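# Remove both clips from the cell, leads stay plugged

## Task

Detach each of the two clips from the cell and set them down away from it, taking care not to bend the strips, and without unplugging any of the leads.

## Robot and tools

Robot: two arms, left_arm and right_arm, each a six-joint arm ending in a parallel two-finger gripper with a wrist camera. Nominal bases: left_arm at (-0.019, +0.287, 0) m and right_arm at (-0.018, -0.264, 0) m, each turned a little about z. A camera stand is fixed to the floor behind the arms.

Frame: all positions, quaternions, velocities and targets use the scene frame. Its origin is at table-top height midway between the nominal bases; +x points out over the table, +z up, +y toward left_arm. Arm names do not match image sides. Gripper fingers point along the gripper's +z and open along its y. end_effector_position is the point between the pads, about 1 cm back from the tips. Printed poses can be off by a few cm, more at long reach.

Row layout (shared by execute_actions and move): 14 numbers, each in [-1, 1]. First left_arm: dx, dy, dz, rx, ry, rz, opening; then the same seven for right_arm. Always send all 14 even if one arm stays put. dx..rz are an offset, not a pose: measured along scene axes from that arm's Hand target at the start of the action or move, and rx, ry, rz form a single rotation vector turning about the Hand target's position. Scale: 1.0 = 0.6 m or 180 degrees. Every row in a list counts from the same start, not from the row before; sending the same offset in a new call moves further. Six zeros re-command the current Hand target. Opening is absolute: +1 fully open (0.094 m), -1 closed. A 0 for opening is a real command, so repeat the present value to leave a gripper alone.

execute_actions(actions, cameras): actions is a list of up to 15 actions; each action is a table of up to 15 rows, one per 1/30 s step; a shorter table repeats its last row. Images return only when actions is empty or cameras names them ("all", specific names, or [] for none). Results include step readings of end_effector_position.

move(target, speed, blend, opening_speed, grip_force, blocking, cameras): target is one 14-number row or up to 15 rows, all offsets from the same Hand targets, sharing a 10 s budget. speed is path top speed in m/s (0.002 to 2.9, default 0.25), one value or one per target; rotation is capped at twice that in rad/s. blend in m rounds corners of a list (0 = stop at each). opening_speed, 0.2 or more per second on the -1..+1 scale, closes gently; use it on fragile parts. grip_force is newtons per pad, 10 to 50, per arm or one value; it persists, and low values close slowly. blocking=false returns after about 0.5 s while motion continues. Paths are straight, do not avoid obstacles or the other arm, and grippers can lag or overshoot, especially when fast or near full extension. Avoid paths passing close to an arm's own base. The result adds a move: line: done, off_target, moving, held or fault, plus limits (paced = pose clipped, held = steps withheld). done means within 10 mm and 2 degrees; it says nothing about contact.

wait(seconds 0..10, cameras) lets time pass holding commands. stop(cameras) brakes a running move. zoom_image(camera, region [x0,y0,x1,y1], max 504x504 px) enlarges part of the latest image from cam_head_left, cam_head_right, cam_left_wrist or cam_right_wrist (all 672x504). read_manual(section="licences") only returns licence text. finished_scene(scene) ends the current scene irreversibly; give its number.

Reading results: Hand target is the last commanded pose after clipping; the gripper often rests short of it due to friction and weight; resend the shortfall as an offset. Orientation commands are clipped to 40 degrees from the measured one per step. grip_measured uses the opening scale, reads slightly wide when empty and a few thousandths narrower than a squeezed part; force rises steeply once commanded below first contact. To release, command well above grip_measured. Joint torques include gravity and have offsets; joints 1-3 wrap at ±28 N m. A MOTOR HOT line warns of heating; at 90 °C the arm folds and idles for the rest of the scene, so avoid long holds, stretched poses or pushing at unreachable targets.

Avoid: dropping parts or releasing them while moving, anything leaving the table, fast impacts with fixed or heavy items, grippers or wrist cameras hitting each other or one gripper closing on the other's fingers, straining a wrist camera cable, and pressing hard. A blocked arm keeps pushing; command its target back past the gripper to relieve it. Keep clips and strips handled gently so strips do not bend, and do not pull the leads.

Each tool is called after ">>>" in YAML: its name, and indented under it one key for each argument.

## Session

>>> execute_actions:
  actions: []

>>> zoom_image:
  camera: "cam_head_right"
  region: [270, 130, 470, 280]

Scene clock: 0.00 s.
left_arm: end_effector_position=(+0.3764, +0.3202, +0.1011) grip_measured=+1.000 end_effector_quat_wxyz=(+0.593, -0.067, +0.801, +0.053) | right_arm: end_effector_position=(+0.3650, -0.3114, +0.1002) grip_measured=+1.000 end_effector_quat_wxyz=(+0.578, +0.116, +0.797, -0.133)
Joint positions: left_arm=[-0.011 1.555 0.345 0.91 -0.156 -0.043 0.094] | right_arm=[0.115 1.534 0.338 0.867 0.412 0.054 0.094]
Joint velocities: within noise
Joint torques (N m): no reading
Heat: left arm: 30 °C; right arm: 29 °C.
Hand target: left_arm +0.3794, +0.3204, +0.1096; +0.603, -0.068, +0.793, +0.052 | right_arm +0.3658, -0.3123, +0.1034; +0.581, +0.118, +0.794, -0.135
Tool commands: left_gripper/opening=+1.0 right_gripper/opening=+1.0

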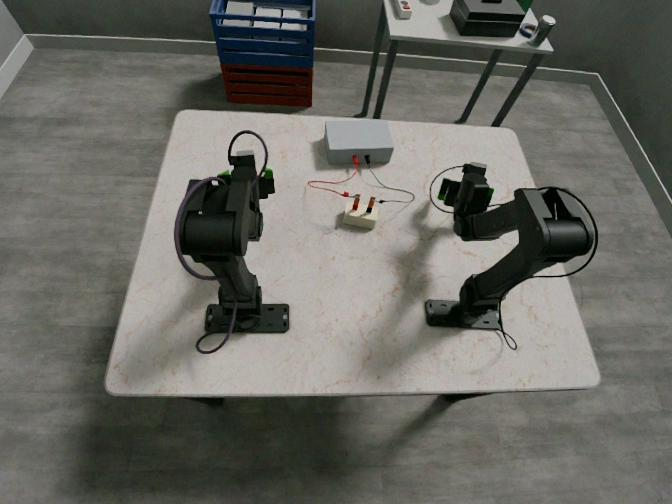

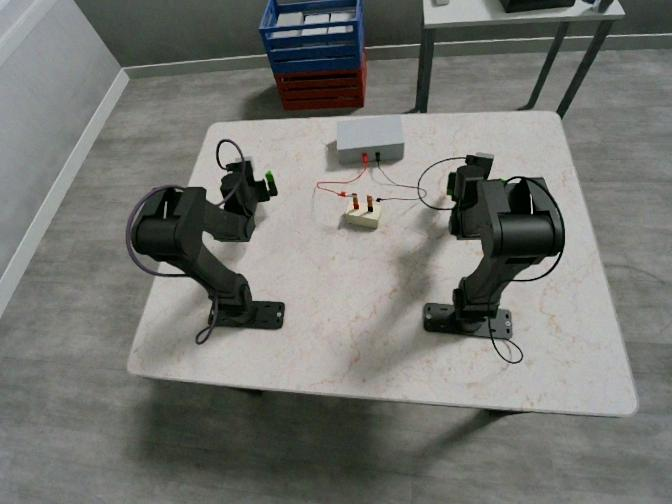

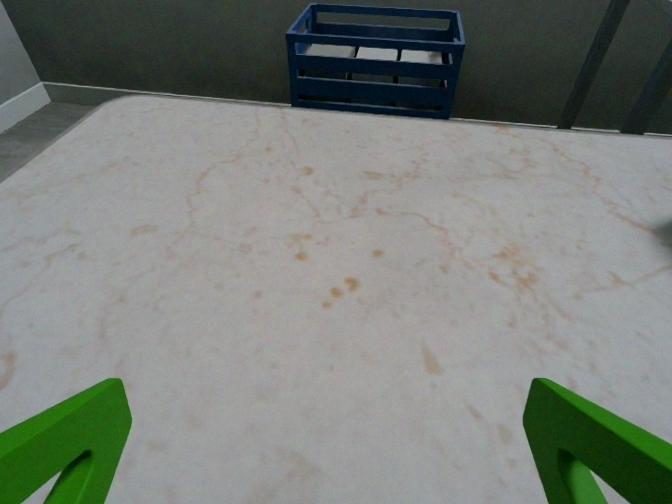

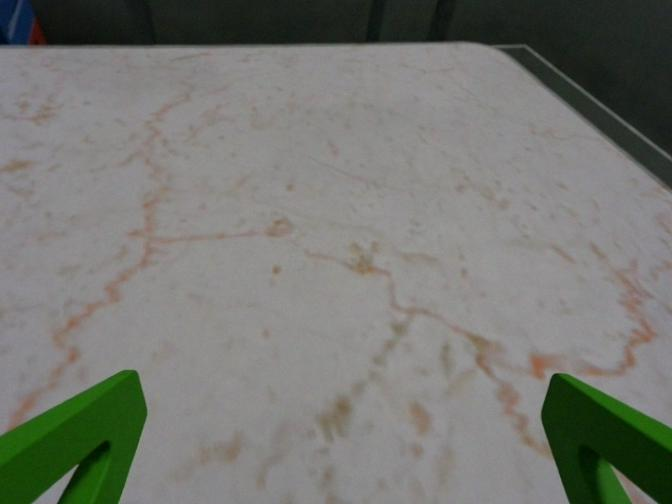

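Scaled by 2.520.

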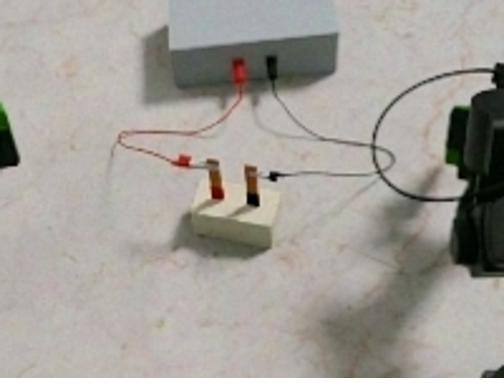

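>>> move:
  target: [-0.212,-0.482,0.16,-0.0198,0.2293,-0.0521,0,0,0,0,0,0,0,1]
  cameras: ["cam_left_wrist"]
  speed: 0.3

>>> zoom_image:
  camera: "cam_left_wrist"
  region: [150, 150, 600, 450]

Scene clock: 9.27 s.
left_arm: end_effector_position=(+0.2477, +0.0331, +0.1996) grip_measured=+0.003 end_effector_quat_wxyz=(+0.280, +0.008, +0.960, +0.000) | right_arm: end_effector_position=(+0.3650, -0.3114, +0.1002) grip_measured=+1.000 end_effector_quat_wxyz=(+0.578, +0.116, +0.797, -0.133)
Joint positions: left_arm=[-1.004 1.617 1.518 -1.129 -0.462 -0.885 0.047] | right_arm=[0.115 1.534 0.338 0.867 0.412 0.054 0.094]
Joint torques (N m): left_arm=[0.24 -6 9.52 0.62 -0.33 -0.07] | right_arm=[0.09 -5 4.63 1.71 0.09 0.02]
Heat: left arm: 31 °C; right arm: 30 °C.
Hand target: left_arm +0.2522, +0.0312, +0.2056; +0.285, +0.000, +0.959, +0.001 | right_arm +0.3660, -0.3123, +0.1035; +0.581, +0.118, +0.794, -0.135
Off the commanded pose: left_arm 0.008 m, 1 deg | right_arm 0.003 m, 1 deg.
move: done
Images, in order (width x height): cam_left_wrist 672x504.

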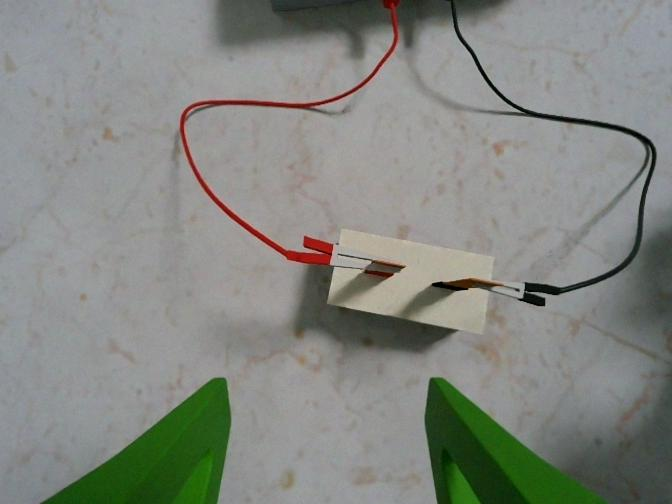

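Scaled by 1.120.

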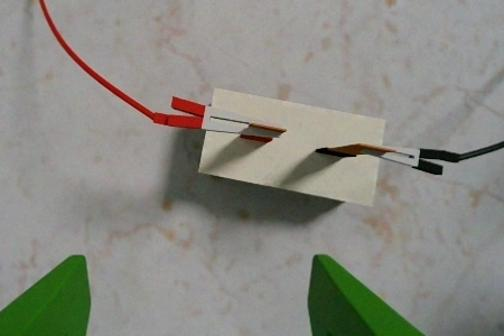

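>>> move:
  target: [0.0738,0.0247,-0.06,0.1609,0.1339,-0.543,-0.4,0,0,0,0,0,0,1]
  cameras: ["cam_left_wrist"]
  speed: 0.3

Scene clock: 26.27 s.
left_arm: end_effector_position=(+0.2933, +0.0452, +0.1690) grip_measured=-0.397 end_effector_quat_wxyz=(+0.027, +0.770, +0.638, +0.006) | right_arm: end_effector_position=(+0.3651, -0.3114, +0.1004) grip_measured=+1.000 end_effector_quat_wxyz=(+0.578, +0.116, +0.797, -0.133)
Joint positions: left_arm=[-0.682 2.034 2.052 -1.534 0 1.096 0.028] | right_arm=[0.115 1.534 0.339 0.867 0.412 0.054 0.094]
Joint torques (N m): left_arm=[0.51 -8.8 8.66 -0.03 -0.03 0.1] | right_arm=[0.02 -4.98 4.62 1.67 0.09 0.01]
Heat: left arm: 33 °C; right arm: 32 °C.
Hand target: left_arm +0.2965, +0.0461, +0.1695; +0.000, +0.771, +0.637, +0.000 | right_arm +0.3660, -0.3123, +0.1035; +0.581, +0.118, +0.794, -0.135
Off the commanded pose: left_arm 0.003 m, 3 deg | right_arm 0.003 m, 1 deg.
joint sent to its limit (left arm) — joint 4 (wrist pitch), lower limit. The joint targets are off in orientation, not in position.
move: off_target (left_arm)
Images, in order (width x height): cam_left_wrist 672x504.

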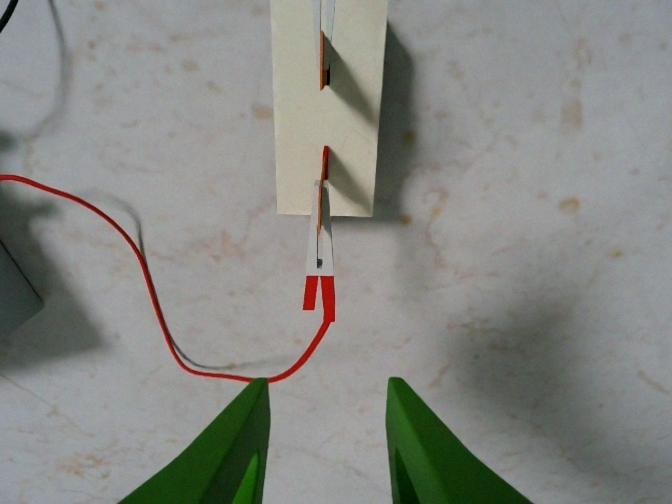

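>>> move:
  target: [0.0067,0.002,-0.066,0,0,0,-0.4,0,0,0,0,0,0,1]
  cameras: ["cam_left_wrist"]
  speed: 0.12

Scene clock: 43.20 s.
left_arm: end_effector_position=(+0.2975, +0.0462, +0.1376) grip_measured=-0.397 end_effector_quat_wxyz=(+0.004, +0.770, +0.638, +0.001) | right_arm: end_effector_position=(+0.3651, -0.3114, +0.1004) grip_measured=+1.000 end_effector_quat_wxyz=(+0.578, +0.116, +0.797, -0.133)
Joint positions: left_arm=[-0.673 2.071 1.982 -1.472 0 1.105 0.028] | right_arm=[0.115 1.534 0.339 0.867 0.412 0.054 0.094]
Joint torques (N m): left_arm=[0.54 -9.51 4.86 0.26 -0.03 0.11] | right_arm=[0.14 -4.94 4.57 1.69 0.07 0.01]
Heat: left arm: 34 °C; right arm: 33 °C.
Hand target: left_arm +0.3005, +0.0473, +0.1299; +0.000, +0.771, +0.637, +0.000 | right_arm +0.3660, -0.3123, +0.1035; +0.581, +0.118, +0.794, -0.135
Off the commanded pose: left_arm 0.008 m, 1 deg | right_arm 0.003 m, 1 deg.
move: done
Images, in order (width x height): cam_left_wrist 672x504.

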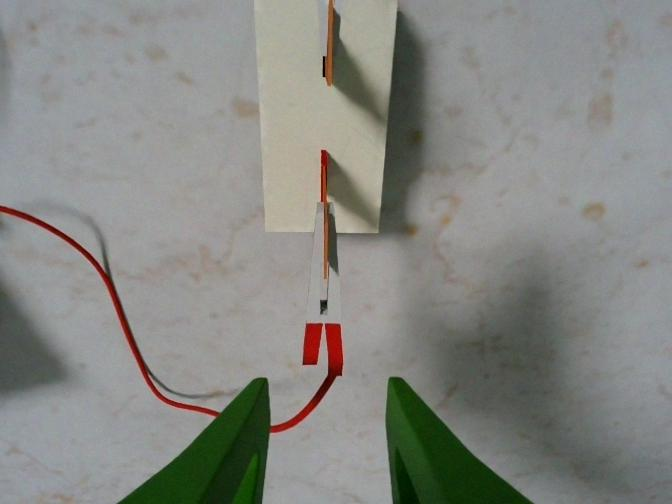

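>>> move:
  target: [0.004,0.0085,-0.04,0,0,0,-0.5,0,0,0,0,0,0,1]
  cameras: ["cam_left_wrist"]
  speed: 0.08

>>> zoom_image:
  camera: "cam_left_wrist"
  region: [200, 200, 500, 500]

Scene clock: 50.77 s.
left_arm: end_effector_position=(+0.3010, +0.0505, +0.1097) grip_measured=-0.497 end_effector_quat_wxyz=(+0.000, +0.770, +0.638, +0.000) | right_arm: end_effector_position=(+0.3651, -0.3114, +0.1004) grip_measured=+1.000 end_effector_quat_wxyz=(+0.578, +0.116, +0.797, -0.133)
Joint positions: left_arm=[-0.66 2.071 1.87 -1.371 0 1.118 0.024] | right_arm=[0.115 1.534 0.339 0.867 0.412 0.054 0.094]
Joint torques (N m): left_arm=[0.55 -10.76 4.57 0.22 -0.03 0.11] | right_arm=[0.1 -5.03 4.51 1.72 0.09 0.02]
Heat: left arm: 33 °C; right arm: 33 °C.
Hand target: left_arm +0.3029, +0.0524, +0.1059; -0.001, +0.771, +0.637, +0.000 | right_arm +0.3660, -0.3123, +0.1035; +0.581, +0.118, +0.794, -0.135
Off the commanded pose: left_arm 0.005 m, 0 deg | right_arm 0.003 m, 1 deg.
move: done
Images, in order (width x height): cam_left_wrist 672x504.

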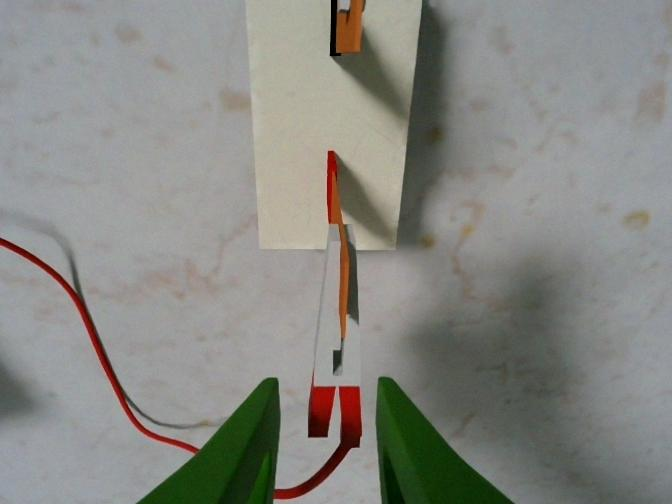

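Scaled by 1.680.

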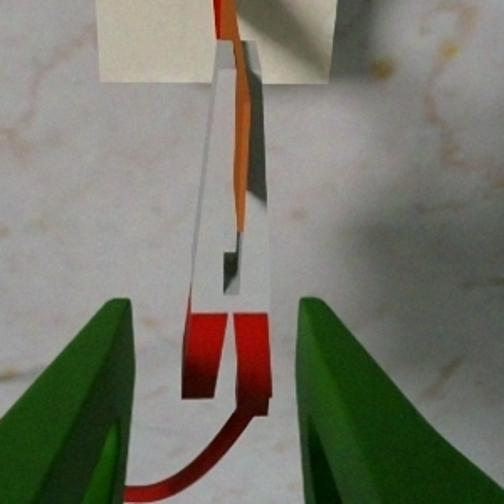

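>>> move:
  target: [-0.0015,0.0035,0.005,0.0042,0.0056,0,-0.55,0,0,0,0,0,0,1]
  cameras: ["cam_left_wrist"]
  speed: 0.08

>>> zoom_image:
  camera: "cam_left_wrist"
  region: [200, 200, 500, 500]

Scene clock: 61.50 s.
left_arm: end_effector_position=(+0.3001, +0.0519, +0.1097) grip_measured=-0.547 end_effector_quat_wxyz=(-0.003, +0.771, +0.637, -0.001) | right_arm: end_effector_position=(+0.3651, -0.3114, +0.1004) grip_measured=+1.000 end_effector_quat_wxyz=(+0.578, +0.116, +0.797, -0.133)
Joint positions: left_arm=[-0.658 2.071 1.87 -1.377 0 1.121 0.021] | right_arm=[0.115 1.534 0.339 0.867 0.412 0.054 0.094]
Joint torques (N m): left_arm=[0.59 -9.46 7.82 -0.19 -0.03 0.12] | right_arm=[0.06 -5.05 4.57 1.7 0.09 0.01]
Heat: left arm: 32 °C; right arm: 33 °C.
Hand target: left_arm +0.3020, +0.0545, +0.1089; -0.011, +0.771, +0.637, -0.003 | right_arm +0.3660, -0.3123, +0.1035; +0.581, +0.118, +0.794, -0.135
Off the commanded pose: left_arm 0.003 m, 1 deg | right_arm 0.003 m, 1 deg.
move: done
Images, in order (width x height): cam_left_wrist 672x504.

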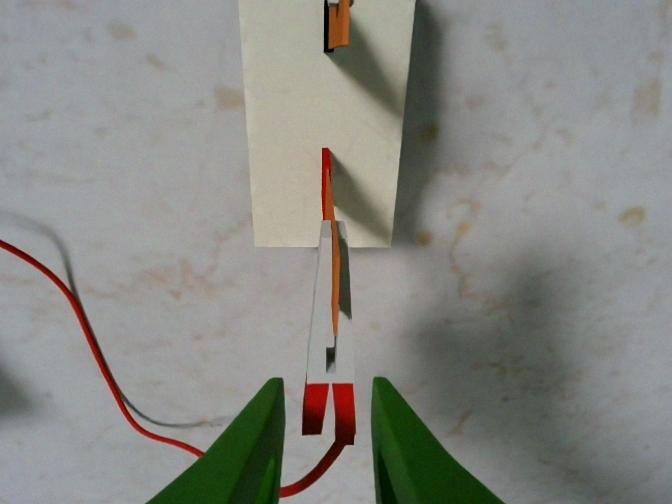

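Scaled by 1.680.

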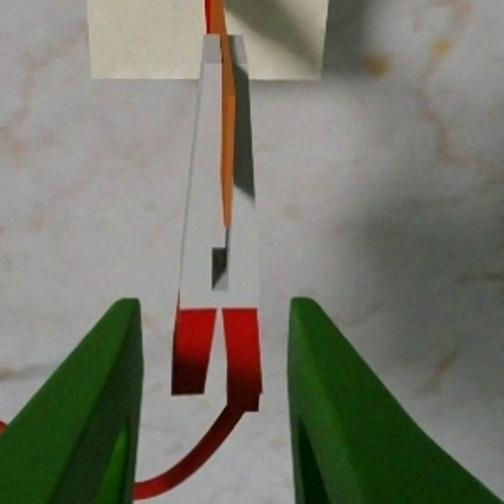

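>>> move:
  target: [0.0015,0.0035,0.004,0.0004,0.0006,0,-0.55,0,0,0,0,0,0,1]
  cameras: ["cam_left_wrist"]
  speed: 0.08

>>> zoom_image:
  camera: "cam_left_wrist"
  region: [200, 200, 500, 500]

Scene clock: 70.50 s.
left_arm: end_effector_position=(+0.2994, +0.0557, +0.1097) grip_measured=-0.547 end_effector_quat_wxyz=(-0.009, +0.770, +0.638, -0.002) | right_arm: end_effector_position=(+0.3651, -0.3114, +0.1004) grip_measured=+1.000 end_effector_quat_wxyz=(+0.578, +0.116, +0.797, -0.133)
Joint positions: left_arm=[-0.651 2.071 1.87 -1.388 0 1.127 0.021] | right_arm=[0.115 1.534 0.339 0.867 0.412 0.054 0.094]
Joint torques (N m): left_arm=[0.47 -9.46 8.75 -0.19 -0.03 0.11] | right_arm=[0.08 -5.08 4.6 1.68 0.09 0.01]
Heat: left arm: 32 °C; right arm: 34 °C.
Hand target: left_arm +0.3029, +0.0566, +0.1113; -0.012, +0.771, +0.637, -0.003 | right_arm +0.3660, -0.3123, +0.1035; +0.581, +0.118, +0.794, -0.135
Off the commanded pose: left_arm 0.004 m, 0 deg | right_arm 0.003 m, 1 deg.
move: done
Images, in order (width x height): cam_left_wrist 672x504.

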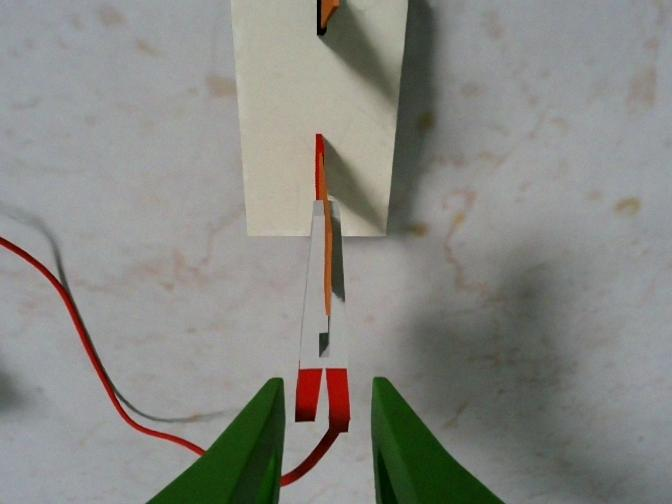

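Scaled by 1.680.

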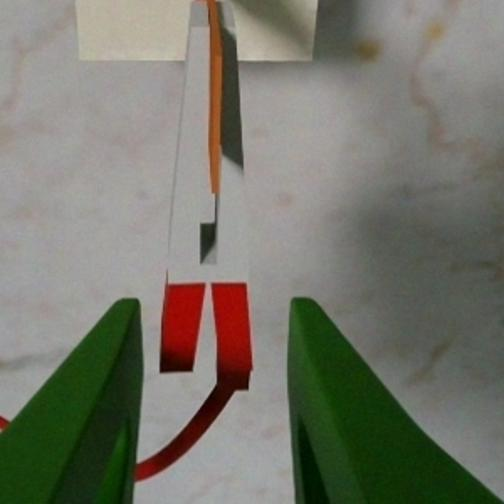

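>>> move:
  target: [0.0008,-0.0006,0,-0.0036,-0.0048,0,-0.6,0,0,0,0,0,0,1]
  cameras: ["cam_left_wrist"]
  speed: 0.08

>>> zoom_image:
  camera: "cam_left_wrist"
  region: [200, 200, 500, 500]

Scene clock: 77.87 s.
left_arm: end_effector_position=(+0.2993, +0.0558, +0.1097) grip_measured=-0.597 end_effector_quat_wxyz=(-0.009, +0.770, +0.638, -0.002) | right_arm: end_effector_position=(+0.3651, -0.3114, +0.1004) grip_measured=+1.000 end_effector_quat_wxyz=(+0.578, +0.116, +0.797, -0.133)
Joint positions: left_arm=[-0.651 2.071 1.87 -1.388 0 1.127 0.019] | right_arm=[0.115 1.534 0.339 0.867 0.412 0.054 0.094]
Joint torques (N m): left_arm=[0.53 -10.86 6.31 0.12 -0.03 0.1] | right_arm=[0.13 -4.92 4.64 1.69 0.11 0.02]
Heat: left arm: 32 °C; right arm: 34 °C.
Hand target: left_arm +0.3034, +0.0562, +0.1113; -0.003, +0.771, +0.637, -0.001 | right_arm +0.3660, -0.3123, +0.1035; +0.581, +0.118, +0.794, -0.135
Off the commanded pose: left_arm 0.004 m, 1 deg | right_arm 0.003 m, 1 deg.
move: done
Images, in order (width x height): cam_left_wrist 672x504.

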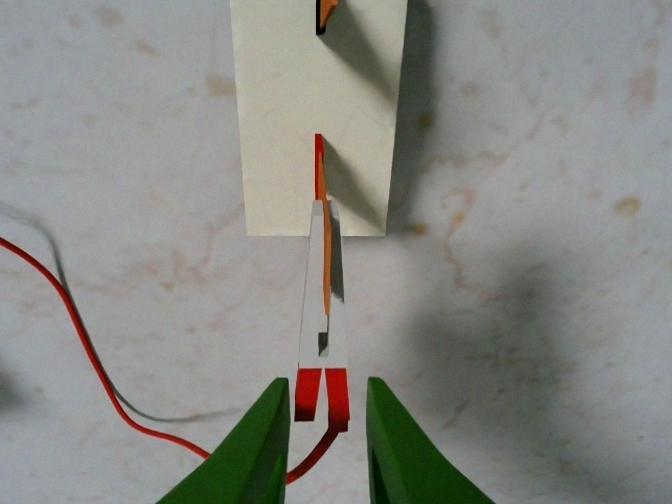

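Scaled by 1.680.

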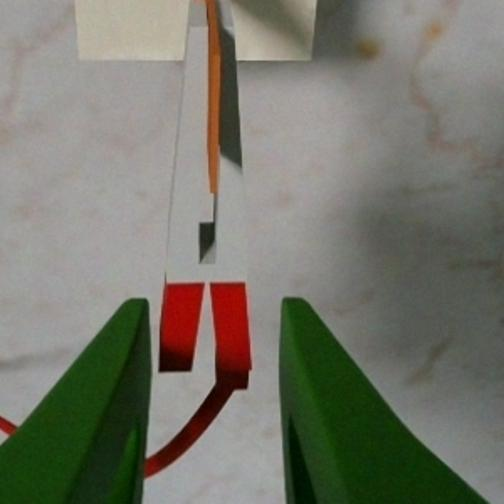

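>>> move:
  target: [0,0,0,-0.0023,-0.0031,0,-0.65,0,0,0,0,0,0,1]
  cameras: ["cam_left_wrist"]
  speed: 0.08

>>> zoom_image:
  camera: "cam_left_wrist"
  region: [200, 200, 500, 500]

Scene clock: 84.03 s.
left_arm: end_effector_position=(+0.3014, +0.0543, +0.1097) grip_measured=-0.647 end_effector_quat_wxyz=(-0.004, +0.770, +0.638, -0.001) | right_arm: end_effector_position=(+0.3651, -0.3114, +0.1004) grip_measured=+1.000 end_effector_quat_wxyz=(+0.578, +0.116, +0.797, -0.133)
Joint positions: left_arm=[-0.651 2.071 1.87 -1.378 0 1.127 0.017] | right_arm=[0.115 1.534 0.339 0.867 0.412 0.054 0.094]
Joint torques (N m): left_arm=[0.53 -11.97 4.56 0.21 -0.03 0.1] | right_arm=[0.09 -4.92 4.56 1.69 0.09 0]
Heat: left arm: 32 °C; right arm: 34 °C.
Hand target: left_arm +0.3033, +0.0562, +0.1113; +0.003, +0.771, +0.637, +0.000 | right_arm +0.3660, -0.3123, +0.1035; +0.581, +0.118, +0.794, -0.135
Off the commanded pose: left_arm 0.003 m, 1 deg | right_arm 0.003 m, 1 deg.
move: done
Images, in order (width x height): cam_left_wrist 672x504.

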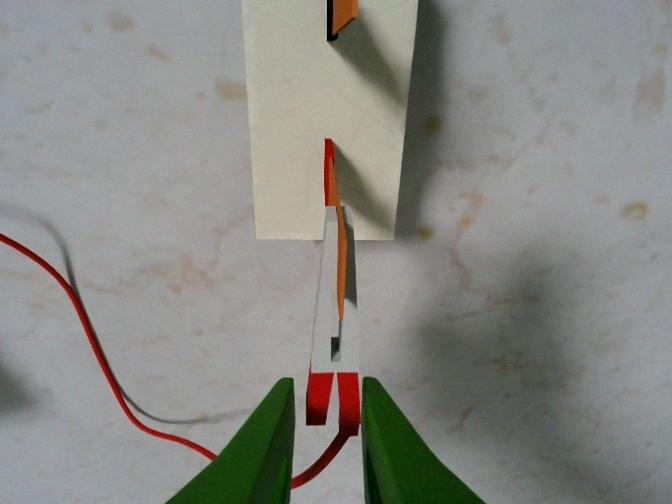

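Scaled by 1.680.

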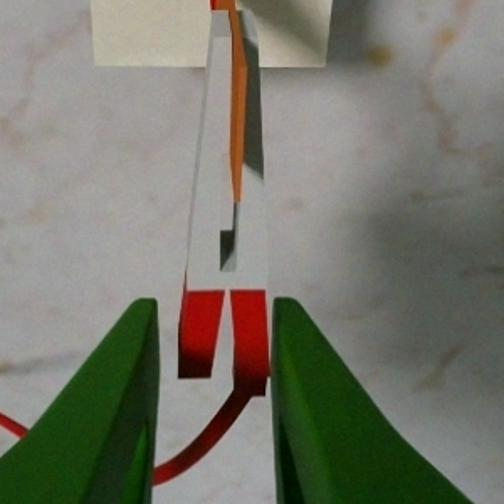

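>>> move:
  target: [0,0,0,0.0047,0.0064,0,-0.65,0,0,0,0,0,0,1]
  cameras: ["cam_left_wrist"]
  speed: 0.08

>>> zoom_image:
  camera: "cam_left_wrist"
  region: [200, 200, 500, 500]

Scene clock: 89.97 s.
left_arm: end_effector_position=(+0.3009, +0.0547, +0.1097) grip_measured=-0.647 end_effector_quat_wxyz=(-0.005, +0.770, +0.638, -0.001) | right_arm: end_effector_position=(+0.3651, -0.3114, +0.1004) grip_measured=+1.000 end_effector_quat_wxyz=(+0.578, +0.116, +0.797, -0.133)
Joint positions: left_arm=[-0.651 2.071 1.87 -1.381 0 1.127 0.017] | right_arm=[0.115 1.534 0.339 0.867 0.412 0.054 0.094]
Joint torques (N m): left_arm=[0.5 -9.74 8.21 -0.16 -0.03 0.11] | right_arm=[0.09 -5.11 4.55 1.66 0.08 0.02]
Heat: left arm: 32 °C; right arm: 34 °C.
Hand target: left_arm +0.3033, +0.0563, +0.1113; -0.010, +0.771, +0.637, -0.003 | right_arm +0.3660, -0.3123, +0.1035; +0.581, +0.118, +0.794, -0.135
Off the commanded pose: left_arm 0.003 m, 1 deg | right_arm 0.003 m, 1 deg.
move: done
Images, in order (width x height): cam_left_wrist 672x504.

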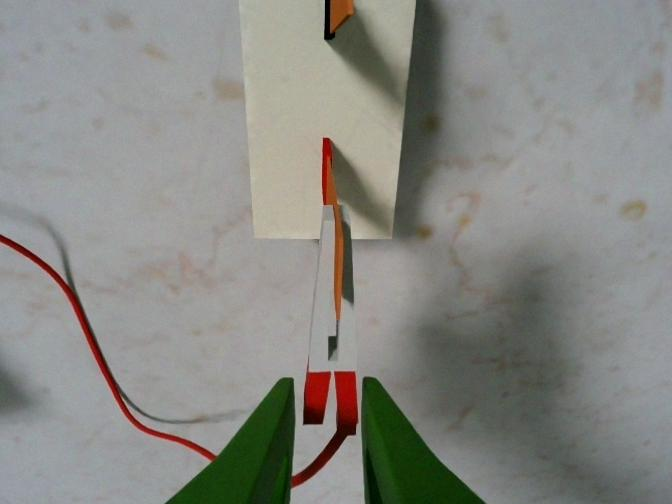

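Scaled by 1.680.

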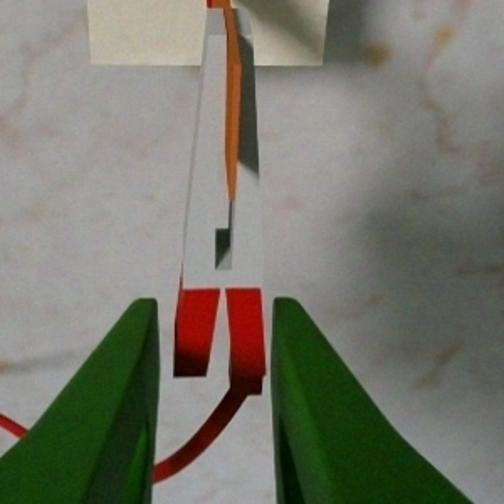

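>>> move:
  target: [0,0,0,0,0,0,-0.76,0,0,0,0,0,0,1]
  cameras: ["cam_left_wrist"]
  opening_speed: 0.2

>>> move:
  target: [0,0,0,0,0,0,-0.83,0,0,0,0,0,0,1]
  cameras: ["cam_left_wrist"]
  opening_speed: 0.2

>>> zoom_image:
  camera: "cam_left_wrist"
  region: [200, 200, 500, 500]

Scene clock: 94.70 s.
left_arm: end_effector_position=(+0.3007, +0.0548, +0.1097) grip_measured=-0.755 end_effector_quat_wxyz=(-0.006, +0.770, +0.638, -0.001) | right_arm: end_effector_position=(+0.3651, -0.3114, +0.1004) grip_measured=+1.000 end_effector_quat_wxyz=(+0.578, +0.116, +0.797, -0.133)
Joint positions: left_arm=[-0.651 2.071 1.87 -1.382 0 1.127 0.011] | right_arm=[0.115 1.534 0.339 0.867 0.412 0.054 0.094]
Joint torques (N m): left_arm=[0.53 -9.76 8.2 -0.15 -0.02 0.11] | right_arm=[0.1 -5.03 4.57 1.68 0.07 0.03]
Heat: left arm: 32 °C; right arm: 34 °C.
Hand target: left_arm +0.3033, +0.0562, +0.1113; -0.009, +0.771, +0.637, -0.003 | right_arm +0.3660, -0.3123, +0.1035; +0.581, +0.118, +0.794, -0.135
Off the commanded pose: left_arm 0.003 m, 0 deg | right_arm 0.003 m, 1 deg.
move: done
Images, in order (width x height): cam_left_wrist 672x504.

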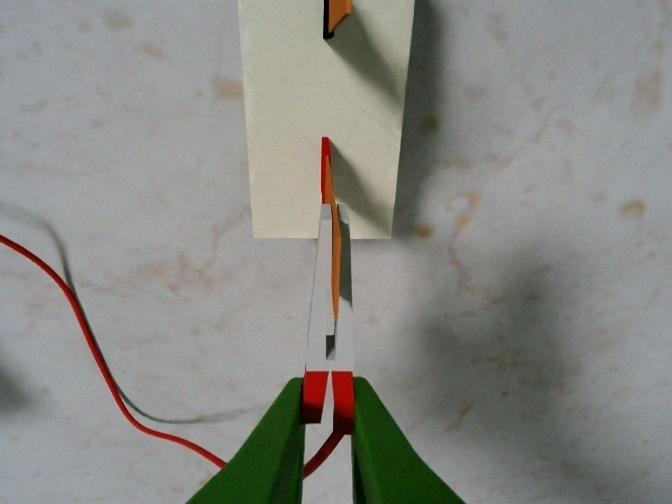

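Scene clock: 95.27 s.
left_arm: end_effector_position=(+0.3007, +0.0548, +0.1097) grip_measured=-0.823 end_effector_quat_wxyz=(-0.006, +0.770, +0.638, -0.001) | right_arm: end_effector_position=(+0.3651, -0.3114, +0.1004) grip_measured=+1.000 end_effector_quat_wxyz=(+0.578, +0.116, +0.797, -0.133)
Joint positions: left_arm=[-0.651 2.071 1.87 -1.382 0 1.127 0.008] | right_arm=[0.115 1.534 0.339 0.867 0.412 0.054 0.094]
Joint torques (N m): left_arm=[0.55 -9.77 8.24 -0.14 -0.03 0.11] | right_arm=[0.1 -4.97 4.51 1.7 0.09 0.01]
Heat: left arm: 32 °C; right arm: 34 °C.
Hand target: left_arm +0.3033, +0.0562, +0.1113; -0.009, +0.771, +0.637, -0.003 | right_arm +0.3660, -0.3123, +0.1035; +0.581, +0.118, +0.794, -0.135
Off the commanded pose: left_arm 0.003 m, 0 deg | right_arm 0.003 m, 1 deg.
move: done
Images, in order (width x height): cam_left_wrist 672x504.

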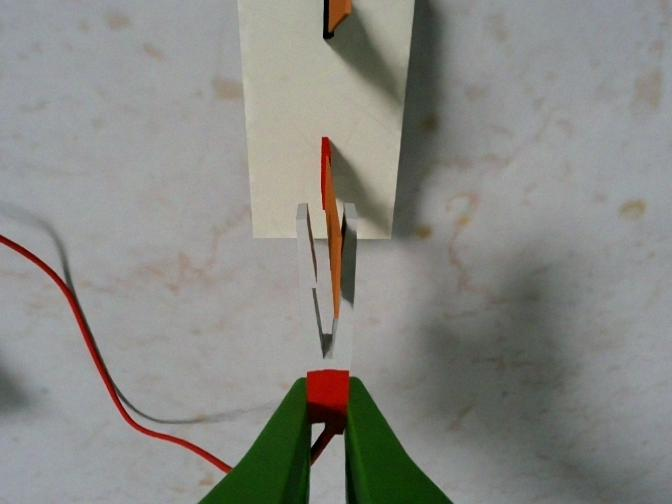

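Scaled by 1.680.

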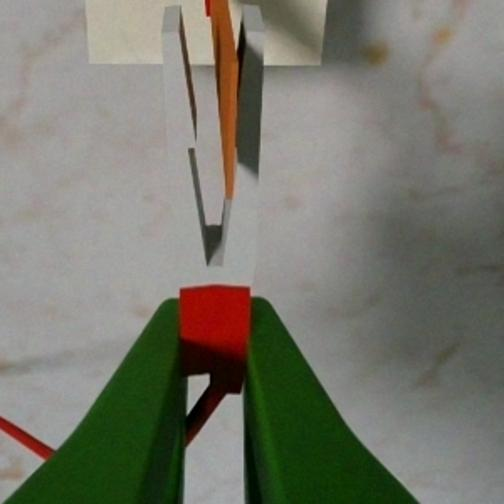

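>>> move:
  target: [0,0,0.02,0,0,0,-0.83,0,0,0,0,0,0,1]
  cameras: ["cam_left_wrist"]
  speed: 0.06

>>> move:
  target: [0,0,0.04,0,0,0,-0.83,0,0,0,0,0,0,1]
  cameras: ["cam_left_wrist"]
  speed: 0.06

Scene clock: 99.83 s.
left_arm: end_effector_position=(+0.3001, +0.0552, +0.1219) grip_measured=-0.823 end_effector_quat_wxyz=(-0.006, +0.770, +0.638, -0.001) | right_arm: end_effector_position=(+0.3651, -0.3114, +0.1004) grip_measured=+1.000 end_effector_quat_wxyz=(+0.578, +0.116, +0.797, -0.133)
Joint positions: left_arm=[-0.651 2.071 1.919 -1.43 0 1.127 0.008] | right_arm=[0.115 1.534 0.339 0.867 0.412 0.054 0.094]
Joint torques (N m): left_arm=[0.54 -9.42 8.68 -0.15 -0.02 0.11] | right_arm=[0.05 -5.01 4.48 1.7 0.09 0.02]
Heat: left arm: 32 °C; right arm: 34 °C.
Hand target: left_arm +0.3033, +0.0562, +0.1233; -0.009, +0.771, +0.637, -0.003 | right_arm +0.3660, -0.3123, +0.1035; +0.581, +0.118, +0.794, -0.135
Off the commanded pose: left_arm 0.004 m, 0 deg | right_arm 0.003 m, 1 deg.
move: done
Images, in order (width x height): cam_left_wrist 672x504.

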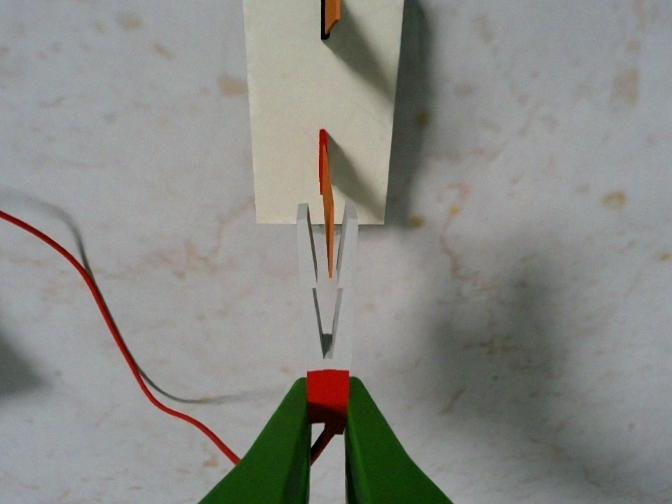

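Scene clock: 100.93 s.
left_arm: end_effector_position=(+0.3006, +0.0549, +0.1480) grip_measured=-0.823 end_effector_quat_wxyz=(-0.002, +0.770, +0.638, +0.000) | right_arm: end_effector_position=(+0.3651, -0.3114, +0.1004) grip_measured=+1.000 end_effector_quat_wxyz=(+0.578, +0.116, +0.797, -0.133)
Joint positions: left_arm=[-0.651 2.083 2.041 -1.533 0 1.127 0.008] | right_arm=[0.115 1.534 0.339 0.867 0.412 0.054 0.094]
Joint torques (N m): left_arm=[0.53 -9.13 8.46 -0.13 -0.04 0.1] | right_arm=[0.08 -5 4.55 1.69 0.08 0.02]
Heat: left arm: 32 °C; right arm: 34 °C.
Hand target: left_arm +0.3033, +0.0563, +0.1474; -0.009, +0.771, +0.637, -0.003 | right_arm +0.3660, -0.3123, +0.1035; +0.581, +0.118, +0.794, -0.135
Off the commanded pose: left_arm 0.003 m, 1 deg | right_arm 0.003 m, 1 deg.
joint sent to its limit (left arm) — joint 4 (wrist pitch), lower limit. The joint targets still meet the commanded pose.
move: done
Images, in order (width x height): cam_left_wrist 672x504.

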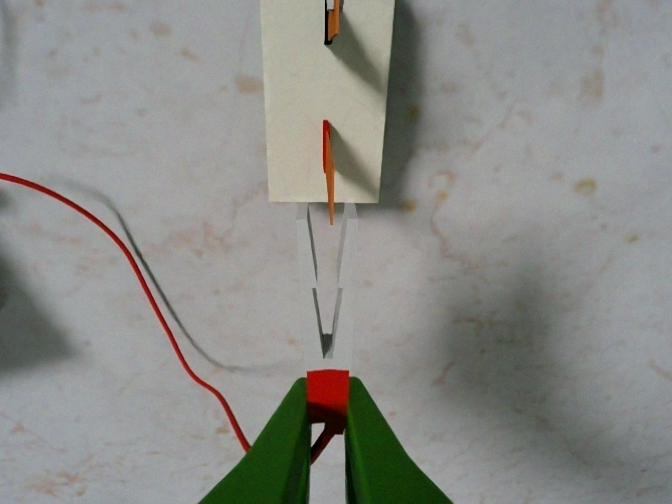

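>>> move:
  target:
    - [0,0.05,0.0,0,0,0,-0.83,0,0,0,0,0,0,1]
    - [0,0.2,-0.02,0,0,0,-0.83,0,0,0.2,0,0,0,1]
    - [0,0.2,-0.155,0,0,0,-0.83,0,0,0.2,0,0,0,1]
  blend: [0.02,0.02,0]
  speed: [0.08,0.15,0.15]
  cameras: ["cam_head_left"]

Scene clock: 120.73 s.
left_arm: end_effector_position=(+0.3035, +0.1754, +0.0545) grip_measured=-0.823 end_effector_quat_wxyz=(-0.013, +0.768, +0.640, -0.004) | right_arm: end_effector_position=(+0.3650, -0.3114, +0.2082) grip_measured=+1.000 end_effector_quat_wxyz=(+0.569, +0.114, +0.803, -0.135)
Joint positions: left_arm=[-0.361 1.897 1.401 -1.102 -0.007 1.412 0.008] | right_arm=[0.115 1.166 0.637 0.176 0.412 0.054 0.094]
Joint torques (N m): left_arm=[0.27 -9.99 4.31 0.17 -0.02 0.11] | right_arm=[-0.02 -4.63 7.72 1.63 0.1 0]
Heat: left arm: 34 °C; right arm: 35 °C.
Hand target: left_arm +0.3033, +0.1762, +0.0543; -0.009, +0.771, +0.637, -0.003 | right_arm +0.3659, -0.3122, +0.2234; +0.581, +0.118, +0.794, -0.135
Off the commanded pose: left_arm 0.001 m, 1 deg | right_arm 0.015 m, 2 deg.
move: off_target (right_arm); blend cut to 0.015 m at target 1
Images, in order (width x height): cam_head_left 672x504.

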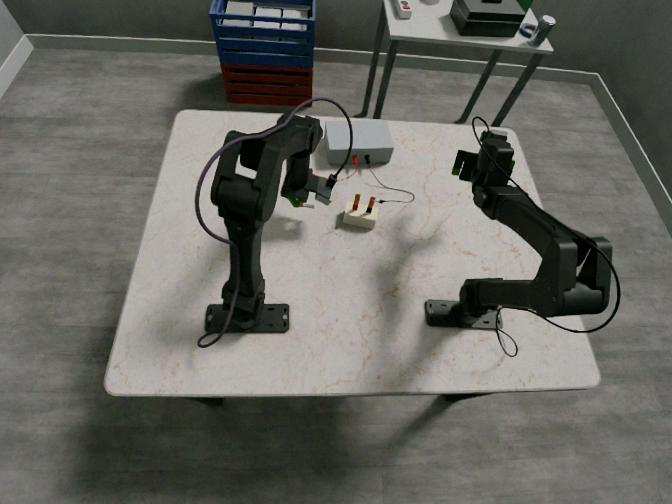

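>>> move:
  target:
    - [0,0,-0.05,0,0,0,-0.83,-0.11,0.27,-0.04,-0.203,0.404,0.454,-0.3]
  speed: [0.15]
  cameras: ["cam_head_left","cam_left_wrist","cam_right_wrist"]

>>> move:
  target: [0,0,-0.018,0,0,0,-0.83,0,0,0,0,0,0,-0.3]
  speed: 0.03

Scene clock: 137.80 s.
left_arm: end_effector_position=(+0.3058, +0.1746, +0.0337) grip_measured=-0.823 end_effector_quat_wxyz=(-0.002, +0.768, +0.640, +0.003) | right_arm: end_effector_position=(+0.3091, -0.1493, +0.2016) grip_measured=-0.298 end_effector_quat_wxyz=(+0.056, -0.632, +0.772, -0.021)
Joint positions: left_arm=[-0.361 1.903 1.324 -0.991 -0.007 1.412 0.008] | right_arm=[0.387 1.78 1.836 -1.506 0 -1.038 0.033]
Joint torques (N m): left_arm=[0.24 -7.61 4.21 0.26 -0.01 0.12] | right_arm=[0.59 -6.23 6.32 0.02 -0.06 -0.07]
Heat: left arm: 32 °C; right arm: 35 °C.
Hand target: left_arm +0.3033, +0.1762, +0.0243; -0.009, +0.771, +0.637, -0.003 | right_arm +0.2999, -0.1503, +0.1994; +0.000, -0.640, +0.769, +0.000
Off the commanded pose: left_arm 0.010 m, 1 deg | right_arm 0.009 m, 7 deg.
joint sent to its limit (right arm) — joint 4 (wrist pitch), lower limit. The joint targets are off in orientation, not in position.
move: off_target (right_arm)
Images, in order (width x height): cam_head_left 672x504, cam_left_wrist 672x504, cam_right_wrist 672x504.

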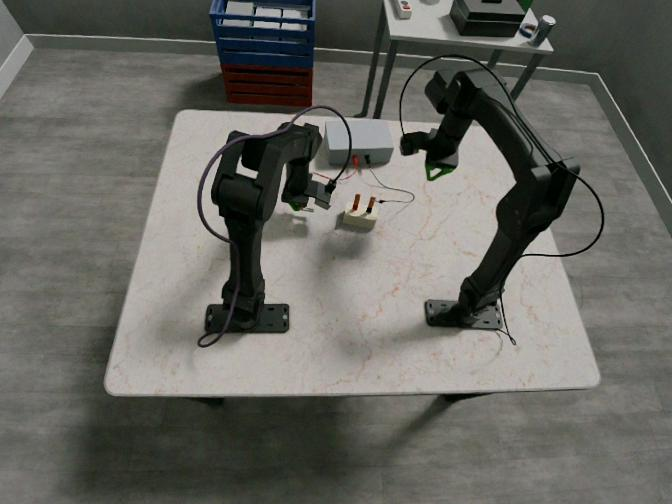

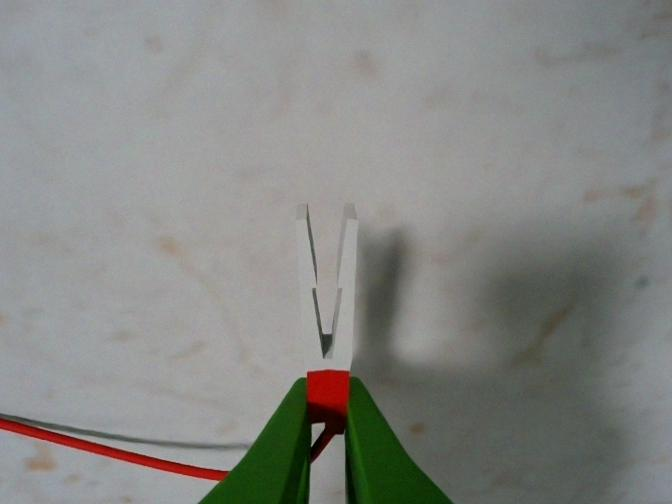

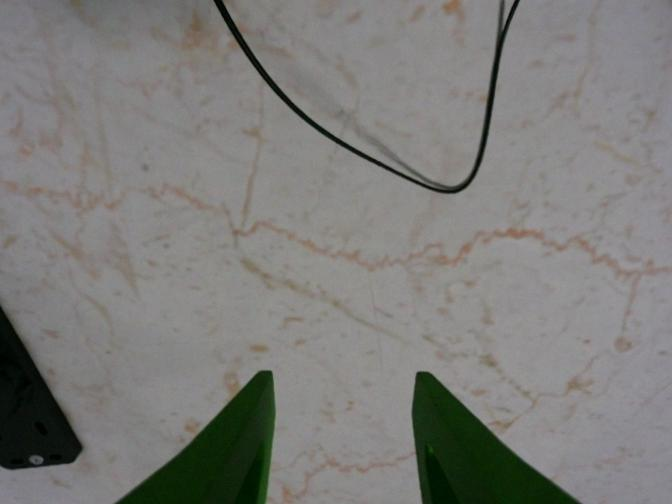

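Scene clock: 138.77 s.
left_arm: end_effector_position=(+0.3056, +0.1746, +0.0226) grip_measured=-0.823 end_effector_quat_wxyz=(-0.002, +0.768, +0.640, +0.003) | right_arm: end_effector_position=(+0.3091, -0.1494, +0.2016) grip_measured=-0.298 end_effector_quat_wxyz=(+0.056, -0.633, +0.772, -0.021)
Joint positions: left_arm=[-0.361 1.919 1.298 -0.951 -0.007 1.412 0.008] | right_arm=[0.387 1.78 1.836 -1.506 0.001 -1.039 0.033]
Joint torques (N m): left_arm=[0.27 -7.64 4.23 0.26 -0.01 0.13] | right_arm=[0.64 -6.19 6.28 0.01 -0.05 -0.09]
Heat: left arm: 32 °C; right arm: 34 °C.
Hand target: left_arm +0.3034, +0.1762, +0.0136; -0.009, +0.771, +0.637, -0.003 | right_arm +0.2999, -0.1502, +0.1994; +0.000, -0.640, +0.769, +0.000
Off the commanded pose: left_arm 0.009 m, 1 deg | right_arm 0.009 m, 7 deg.
joint sent to its limit (right arm) — joint 4 (wrist pitch), lower limit. The joint targets are off in orientation, not in position.
move: off_target (right_arm)

>>> move:
  target: [0,0,-0.014,0,0,0,-0.83,-0.018,0.15,-0.02,0,0,0,-0.3]
  speed: 0.06
  cameras: ["cam_right_wrist","cam_head_left"]

Scene clock: 144.30 s.
left_arm: end_effector_position=(+0.3064, +0.1744, +0.0158) grip_measured=-0.823 end_effector_quat_wxyz=(+0.000, +0.768, +0.640, +0.004) | right_arm: end_effector_position=(+0.2975, -0.0576, +0.1903) grip_measured=-0.298 end_effector_quat_wxyz=(+0.055, -0.641, +0.766, -0.010)
Joint positions: left_arm=[-0.361 1.927 1.281 -0.92 -0.007 1.412 0.008] | right_arm=[0.633 1.907 1.955 -1.508 0.006 -0.814 0.033]
Joint torques (N m): left_arm=[0.24 -7.34 4.1 0.25 -0.03 0.12] | right_arm=[0.39 -7.19 6.37 0.01 -0.09 0.12]
Heat: left arm: 32 °C; right arm: 34 °C.
Hand target: left_arm +0.3033, +0.1762, +0.0051; -0.009, +0.771, +0.637, -0.003 | right_arm +0.2892, -0.0603, +0.1873; +0.000, -0.639, +0.769, +0.000
Off the commanded pose: left_arm 0.011 m, 1 deg | right_arm 0.009 m, 6 deg.
joint sent to its limit (right arm) — joint 4 (wrist pitch), lower limit. The joint targets are off in orientation, not in position.
move: off_target (left_arm, right_arm)
Images, in order (width x height): cam_head_left 672x504, cam_right_wrist 672x504.

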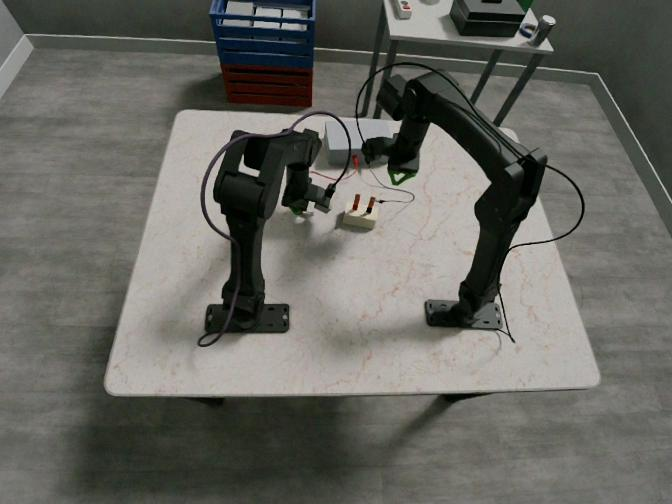

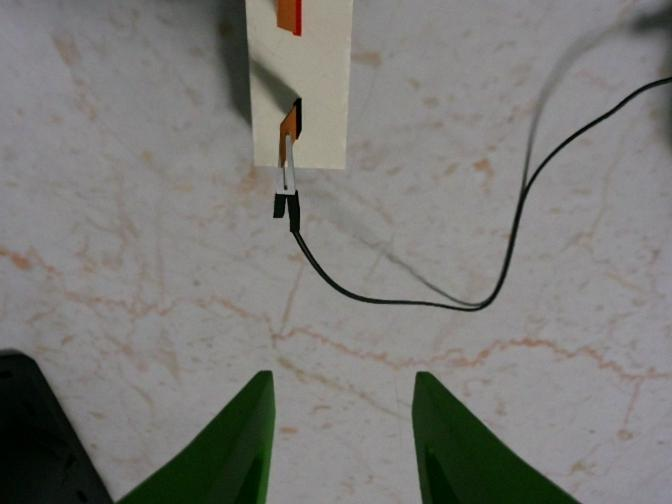

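>>> move:
  target:
    - [0,0,0.018,0,0,0,-0.5,0,0,0,0,0,0,-0.4]
    - [0,0,0.12,0,0,0,-0.5,-0.012,0.036,-0.083,0,0,0,-0.4]
    - [-0.01,0.17,0.28,0,0,0,-0.4,-0.012,0.036,-0.083,0,0,0,-0.4]
  speed: [0.1,0.1,0.15]
  blend: [0,0.03,0]
  opening_speed: 0.4
  cameras: ["cam_right_wrist","cam_head_left","cam_left_wrist"]

Scene clock: 169.37 s.
left_arm: end_effector_position=(+0.2979, +0.2782, +0.1548) grip_measured=-0.403 end_effector_quat_wxyz=(-0.024, +0.768, +0.640, -0.017) | right_arm: end_effector_position=(+0.2870, -0.0391, +0.1480) grip_measured=-0.398 end_effector_quat_wxyz=(+0.020, -0.640, +0.768, -0.004)
Joint positions: left_arm=[-0.06 1.805 1.682 -1.505 -0.013 1.711 0.028] | right_arm=[0.689 1.955 1.854 -1.43 0.006 -0.754 0.028]
Joint torques (N m): left_arm=[0.09 -11.49 8.54 -0.28 -0.03 0.12] | right_arm=[0.53 -7.61 4.14 0.3 -0.09 0.09]
Heat: left arm: 32 °C; right arm: 32 °C.
Hand target: left_arm +0.2973, +0.2783, +0.1731; -0.009, +0.771, +0.637, -0.002 | right_arm +0.2820, -0.0386, +0.1375; +0.000, -0.640, +0.769, +0.000
Off the commanded pose: left_arm 0.018 m, 2 deg | right_arm 0.012 m, 2 deg.
move: off_target (left_arm, right_arm); target 3's new opening was sent with left_arm's hand 0.018 m and 2 deg from that target
Images, in order (width x height): cam_head_left 672x504, cam_left_wrist 672x504, cam_right_wrist 672x504.

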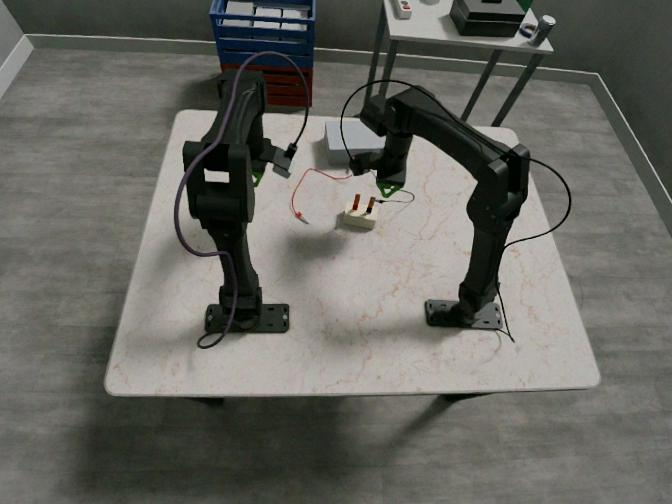

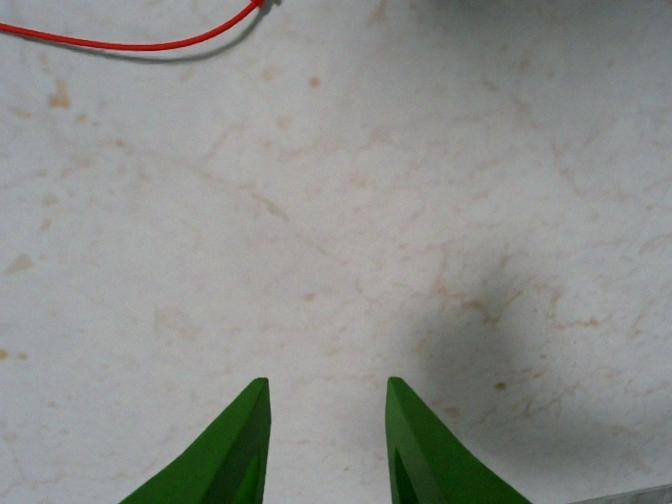

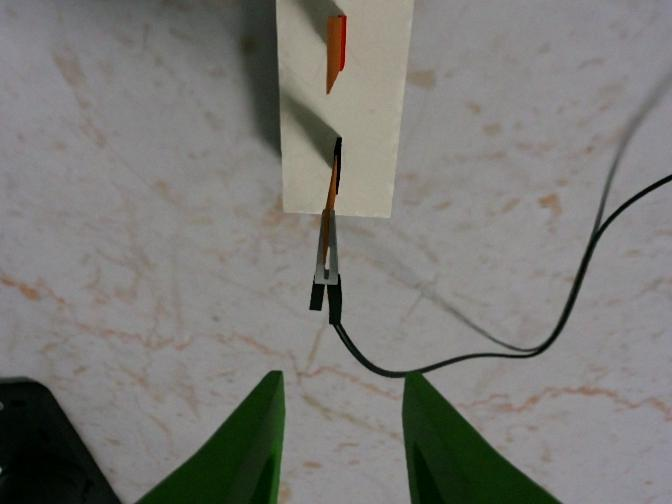

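>>> move:
  target: [0,0,0,0,0,0,-0.4,-0.007,0.0,-0.042,0,0,0,-0.45]
  speed: 0.06
  cameras: ["cam_right_wrist"]

Scene clock: 183.23 s.
left_arm: end_effector_position=(+0.2979, +0.2782, +0.1548) grip_measured=-0.403 end_effector_quat_wxyz=(-0.024, +0.768, +0.640, -0.017) | right_arm: end_effector_position=(+0.2837, -0.0391, +0.1157) grip_measured=-0.448 end_effector_quat_wxyz=(+0.010, -0.640, +0.769, -0.004)
Joint positions: left_arm=[-0.06 1.805 1.682 -1.505 -0.013 1.711 0.028] | right_arm=[0.694 1.955 1.726 -1.322 0.006 -0.747 0.026]
Joint torques (N m): left_arm=[0.09 -11.47 8.54 -0.28 -0.03 0.12] | right_arm=[0.65 -8.96 4.33 0.24 -0.1 0.09]
Heat: left arm: 34 °C; right arm: 31 °C.
Hand target: left_arm +0.2973, +0.2783, +0.1731; -0.009, +0.771, +0.637, -0.002 | right_arm +0.2777, -0.0387, +0.1123; -0.001, -0.640, +0.769, +0.000
Off the commanded pose: left_arm 0.018 m, 2 deg | right_arm 0.007 m, 1 deg.
move: off_target (left_arm)
Images, in order (width x height): cam_right_wrist 672x504.

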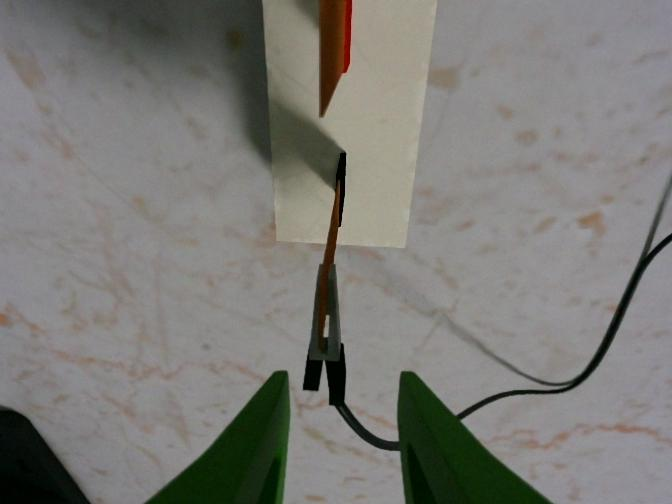

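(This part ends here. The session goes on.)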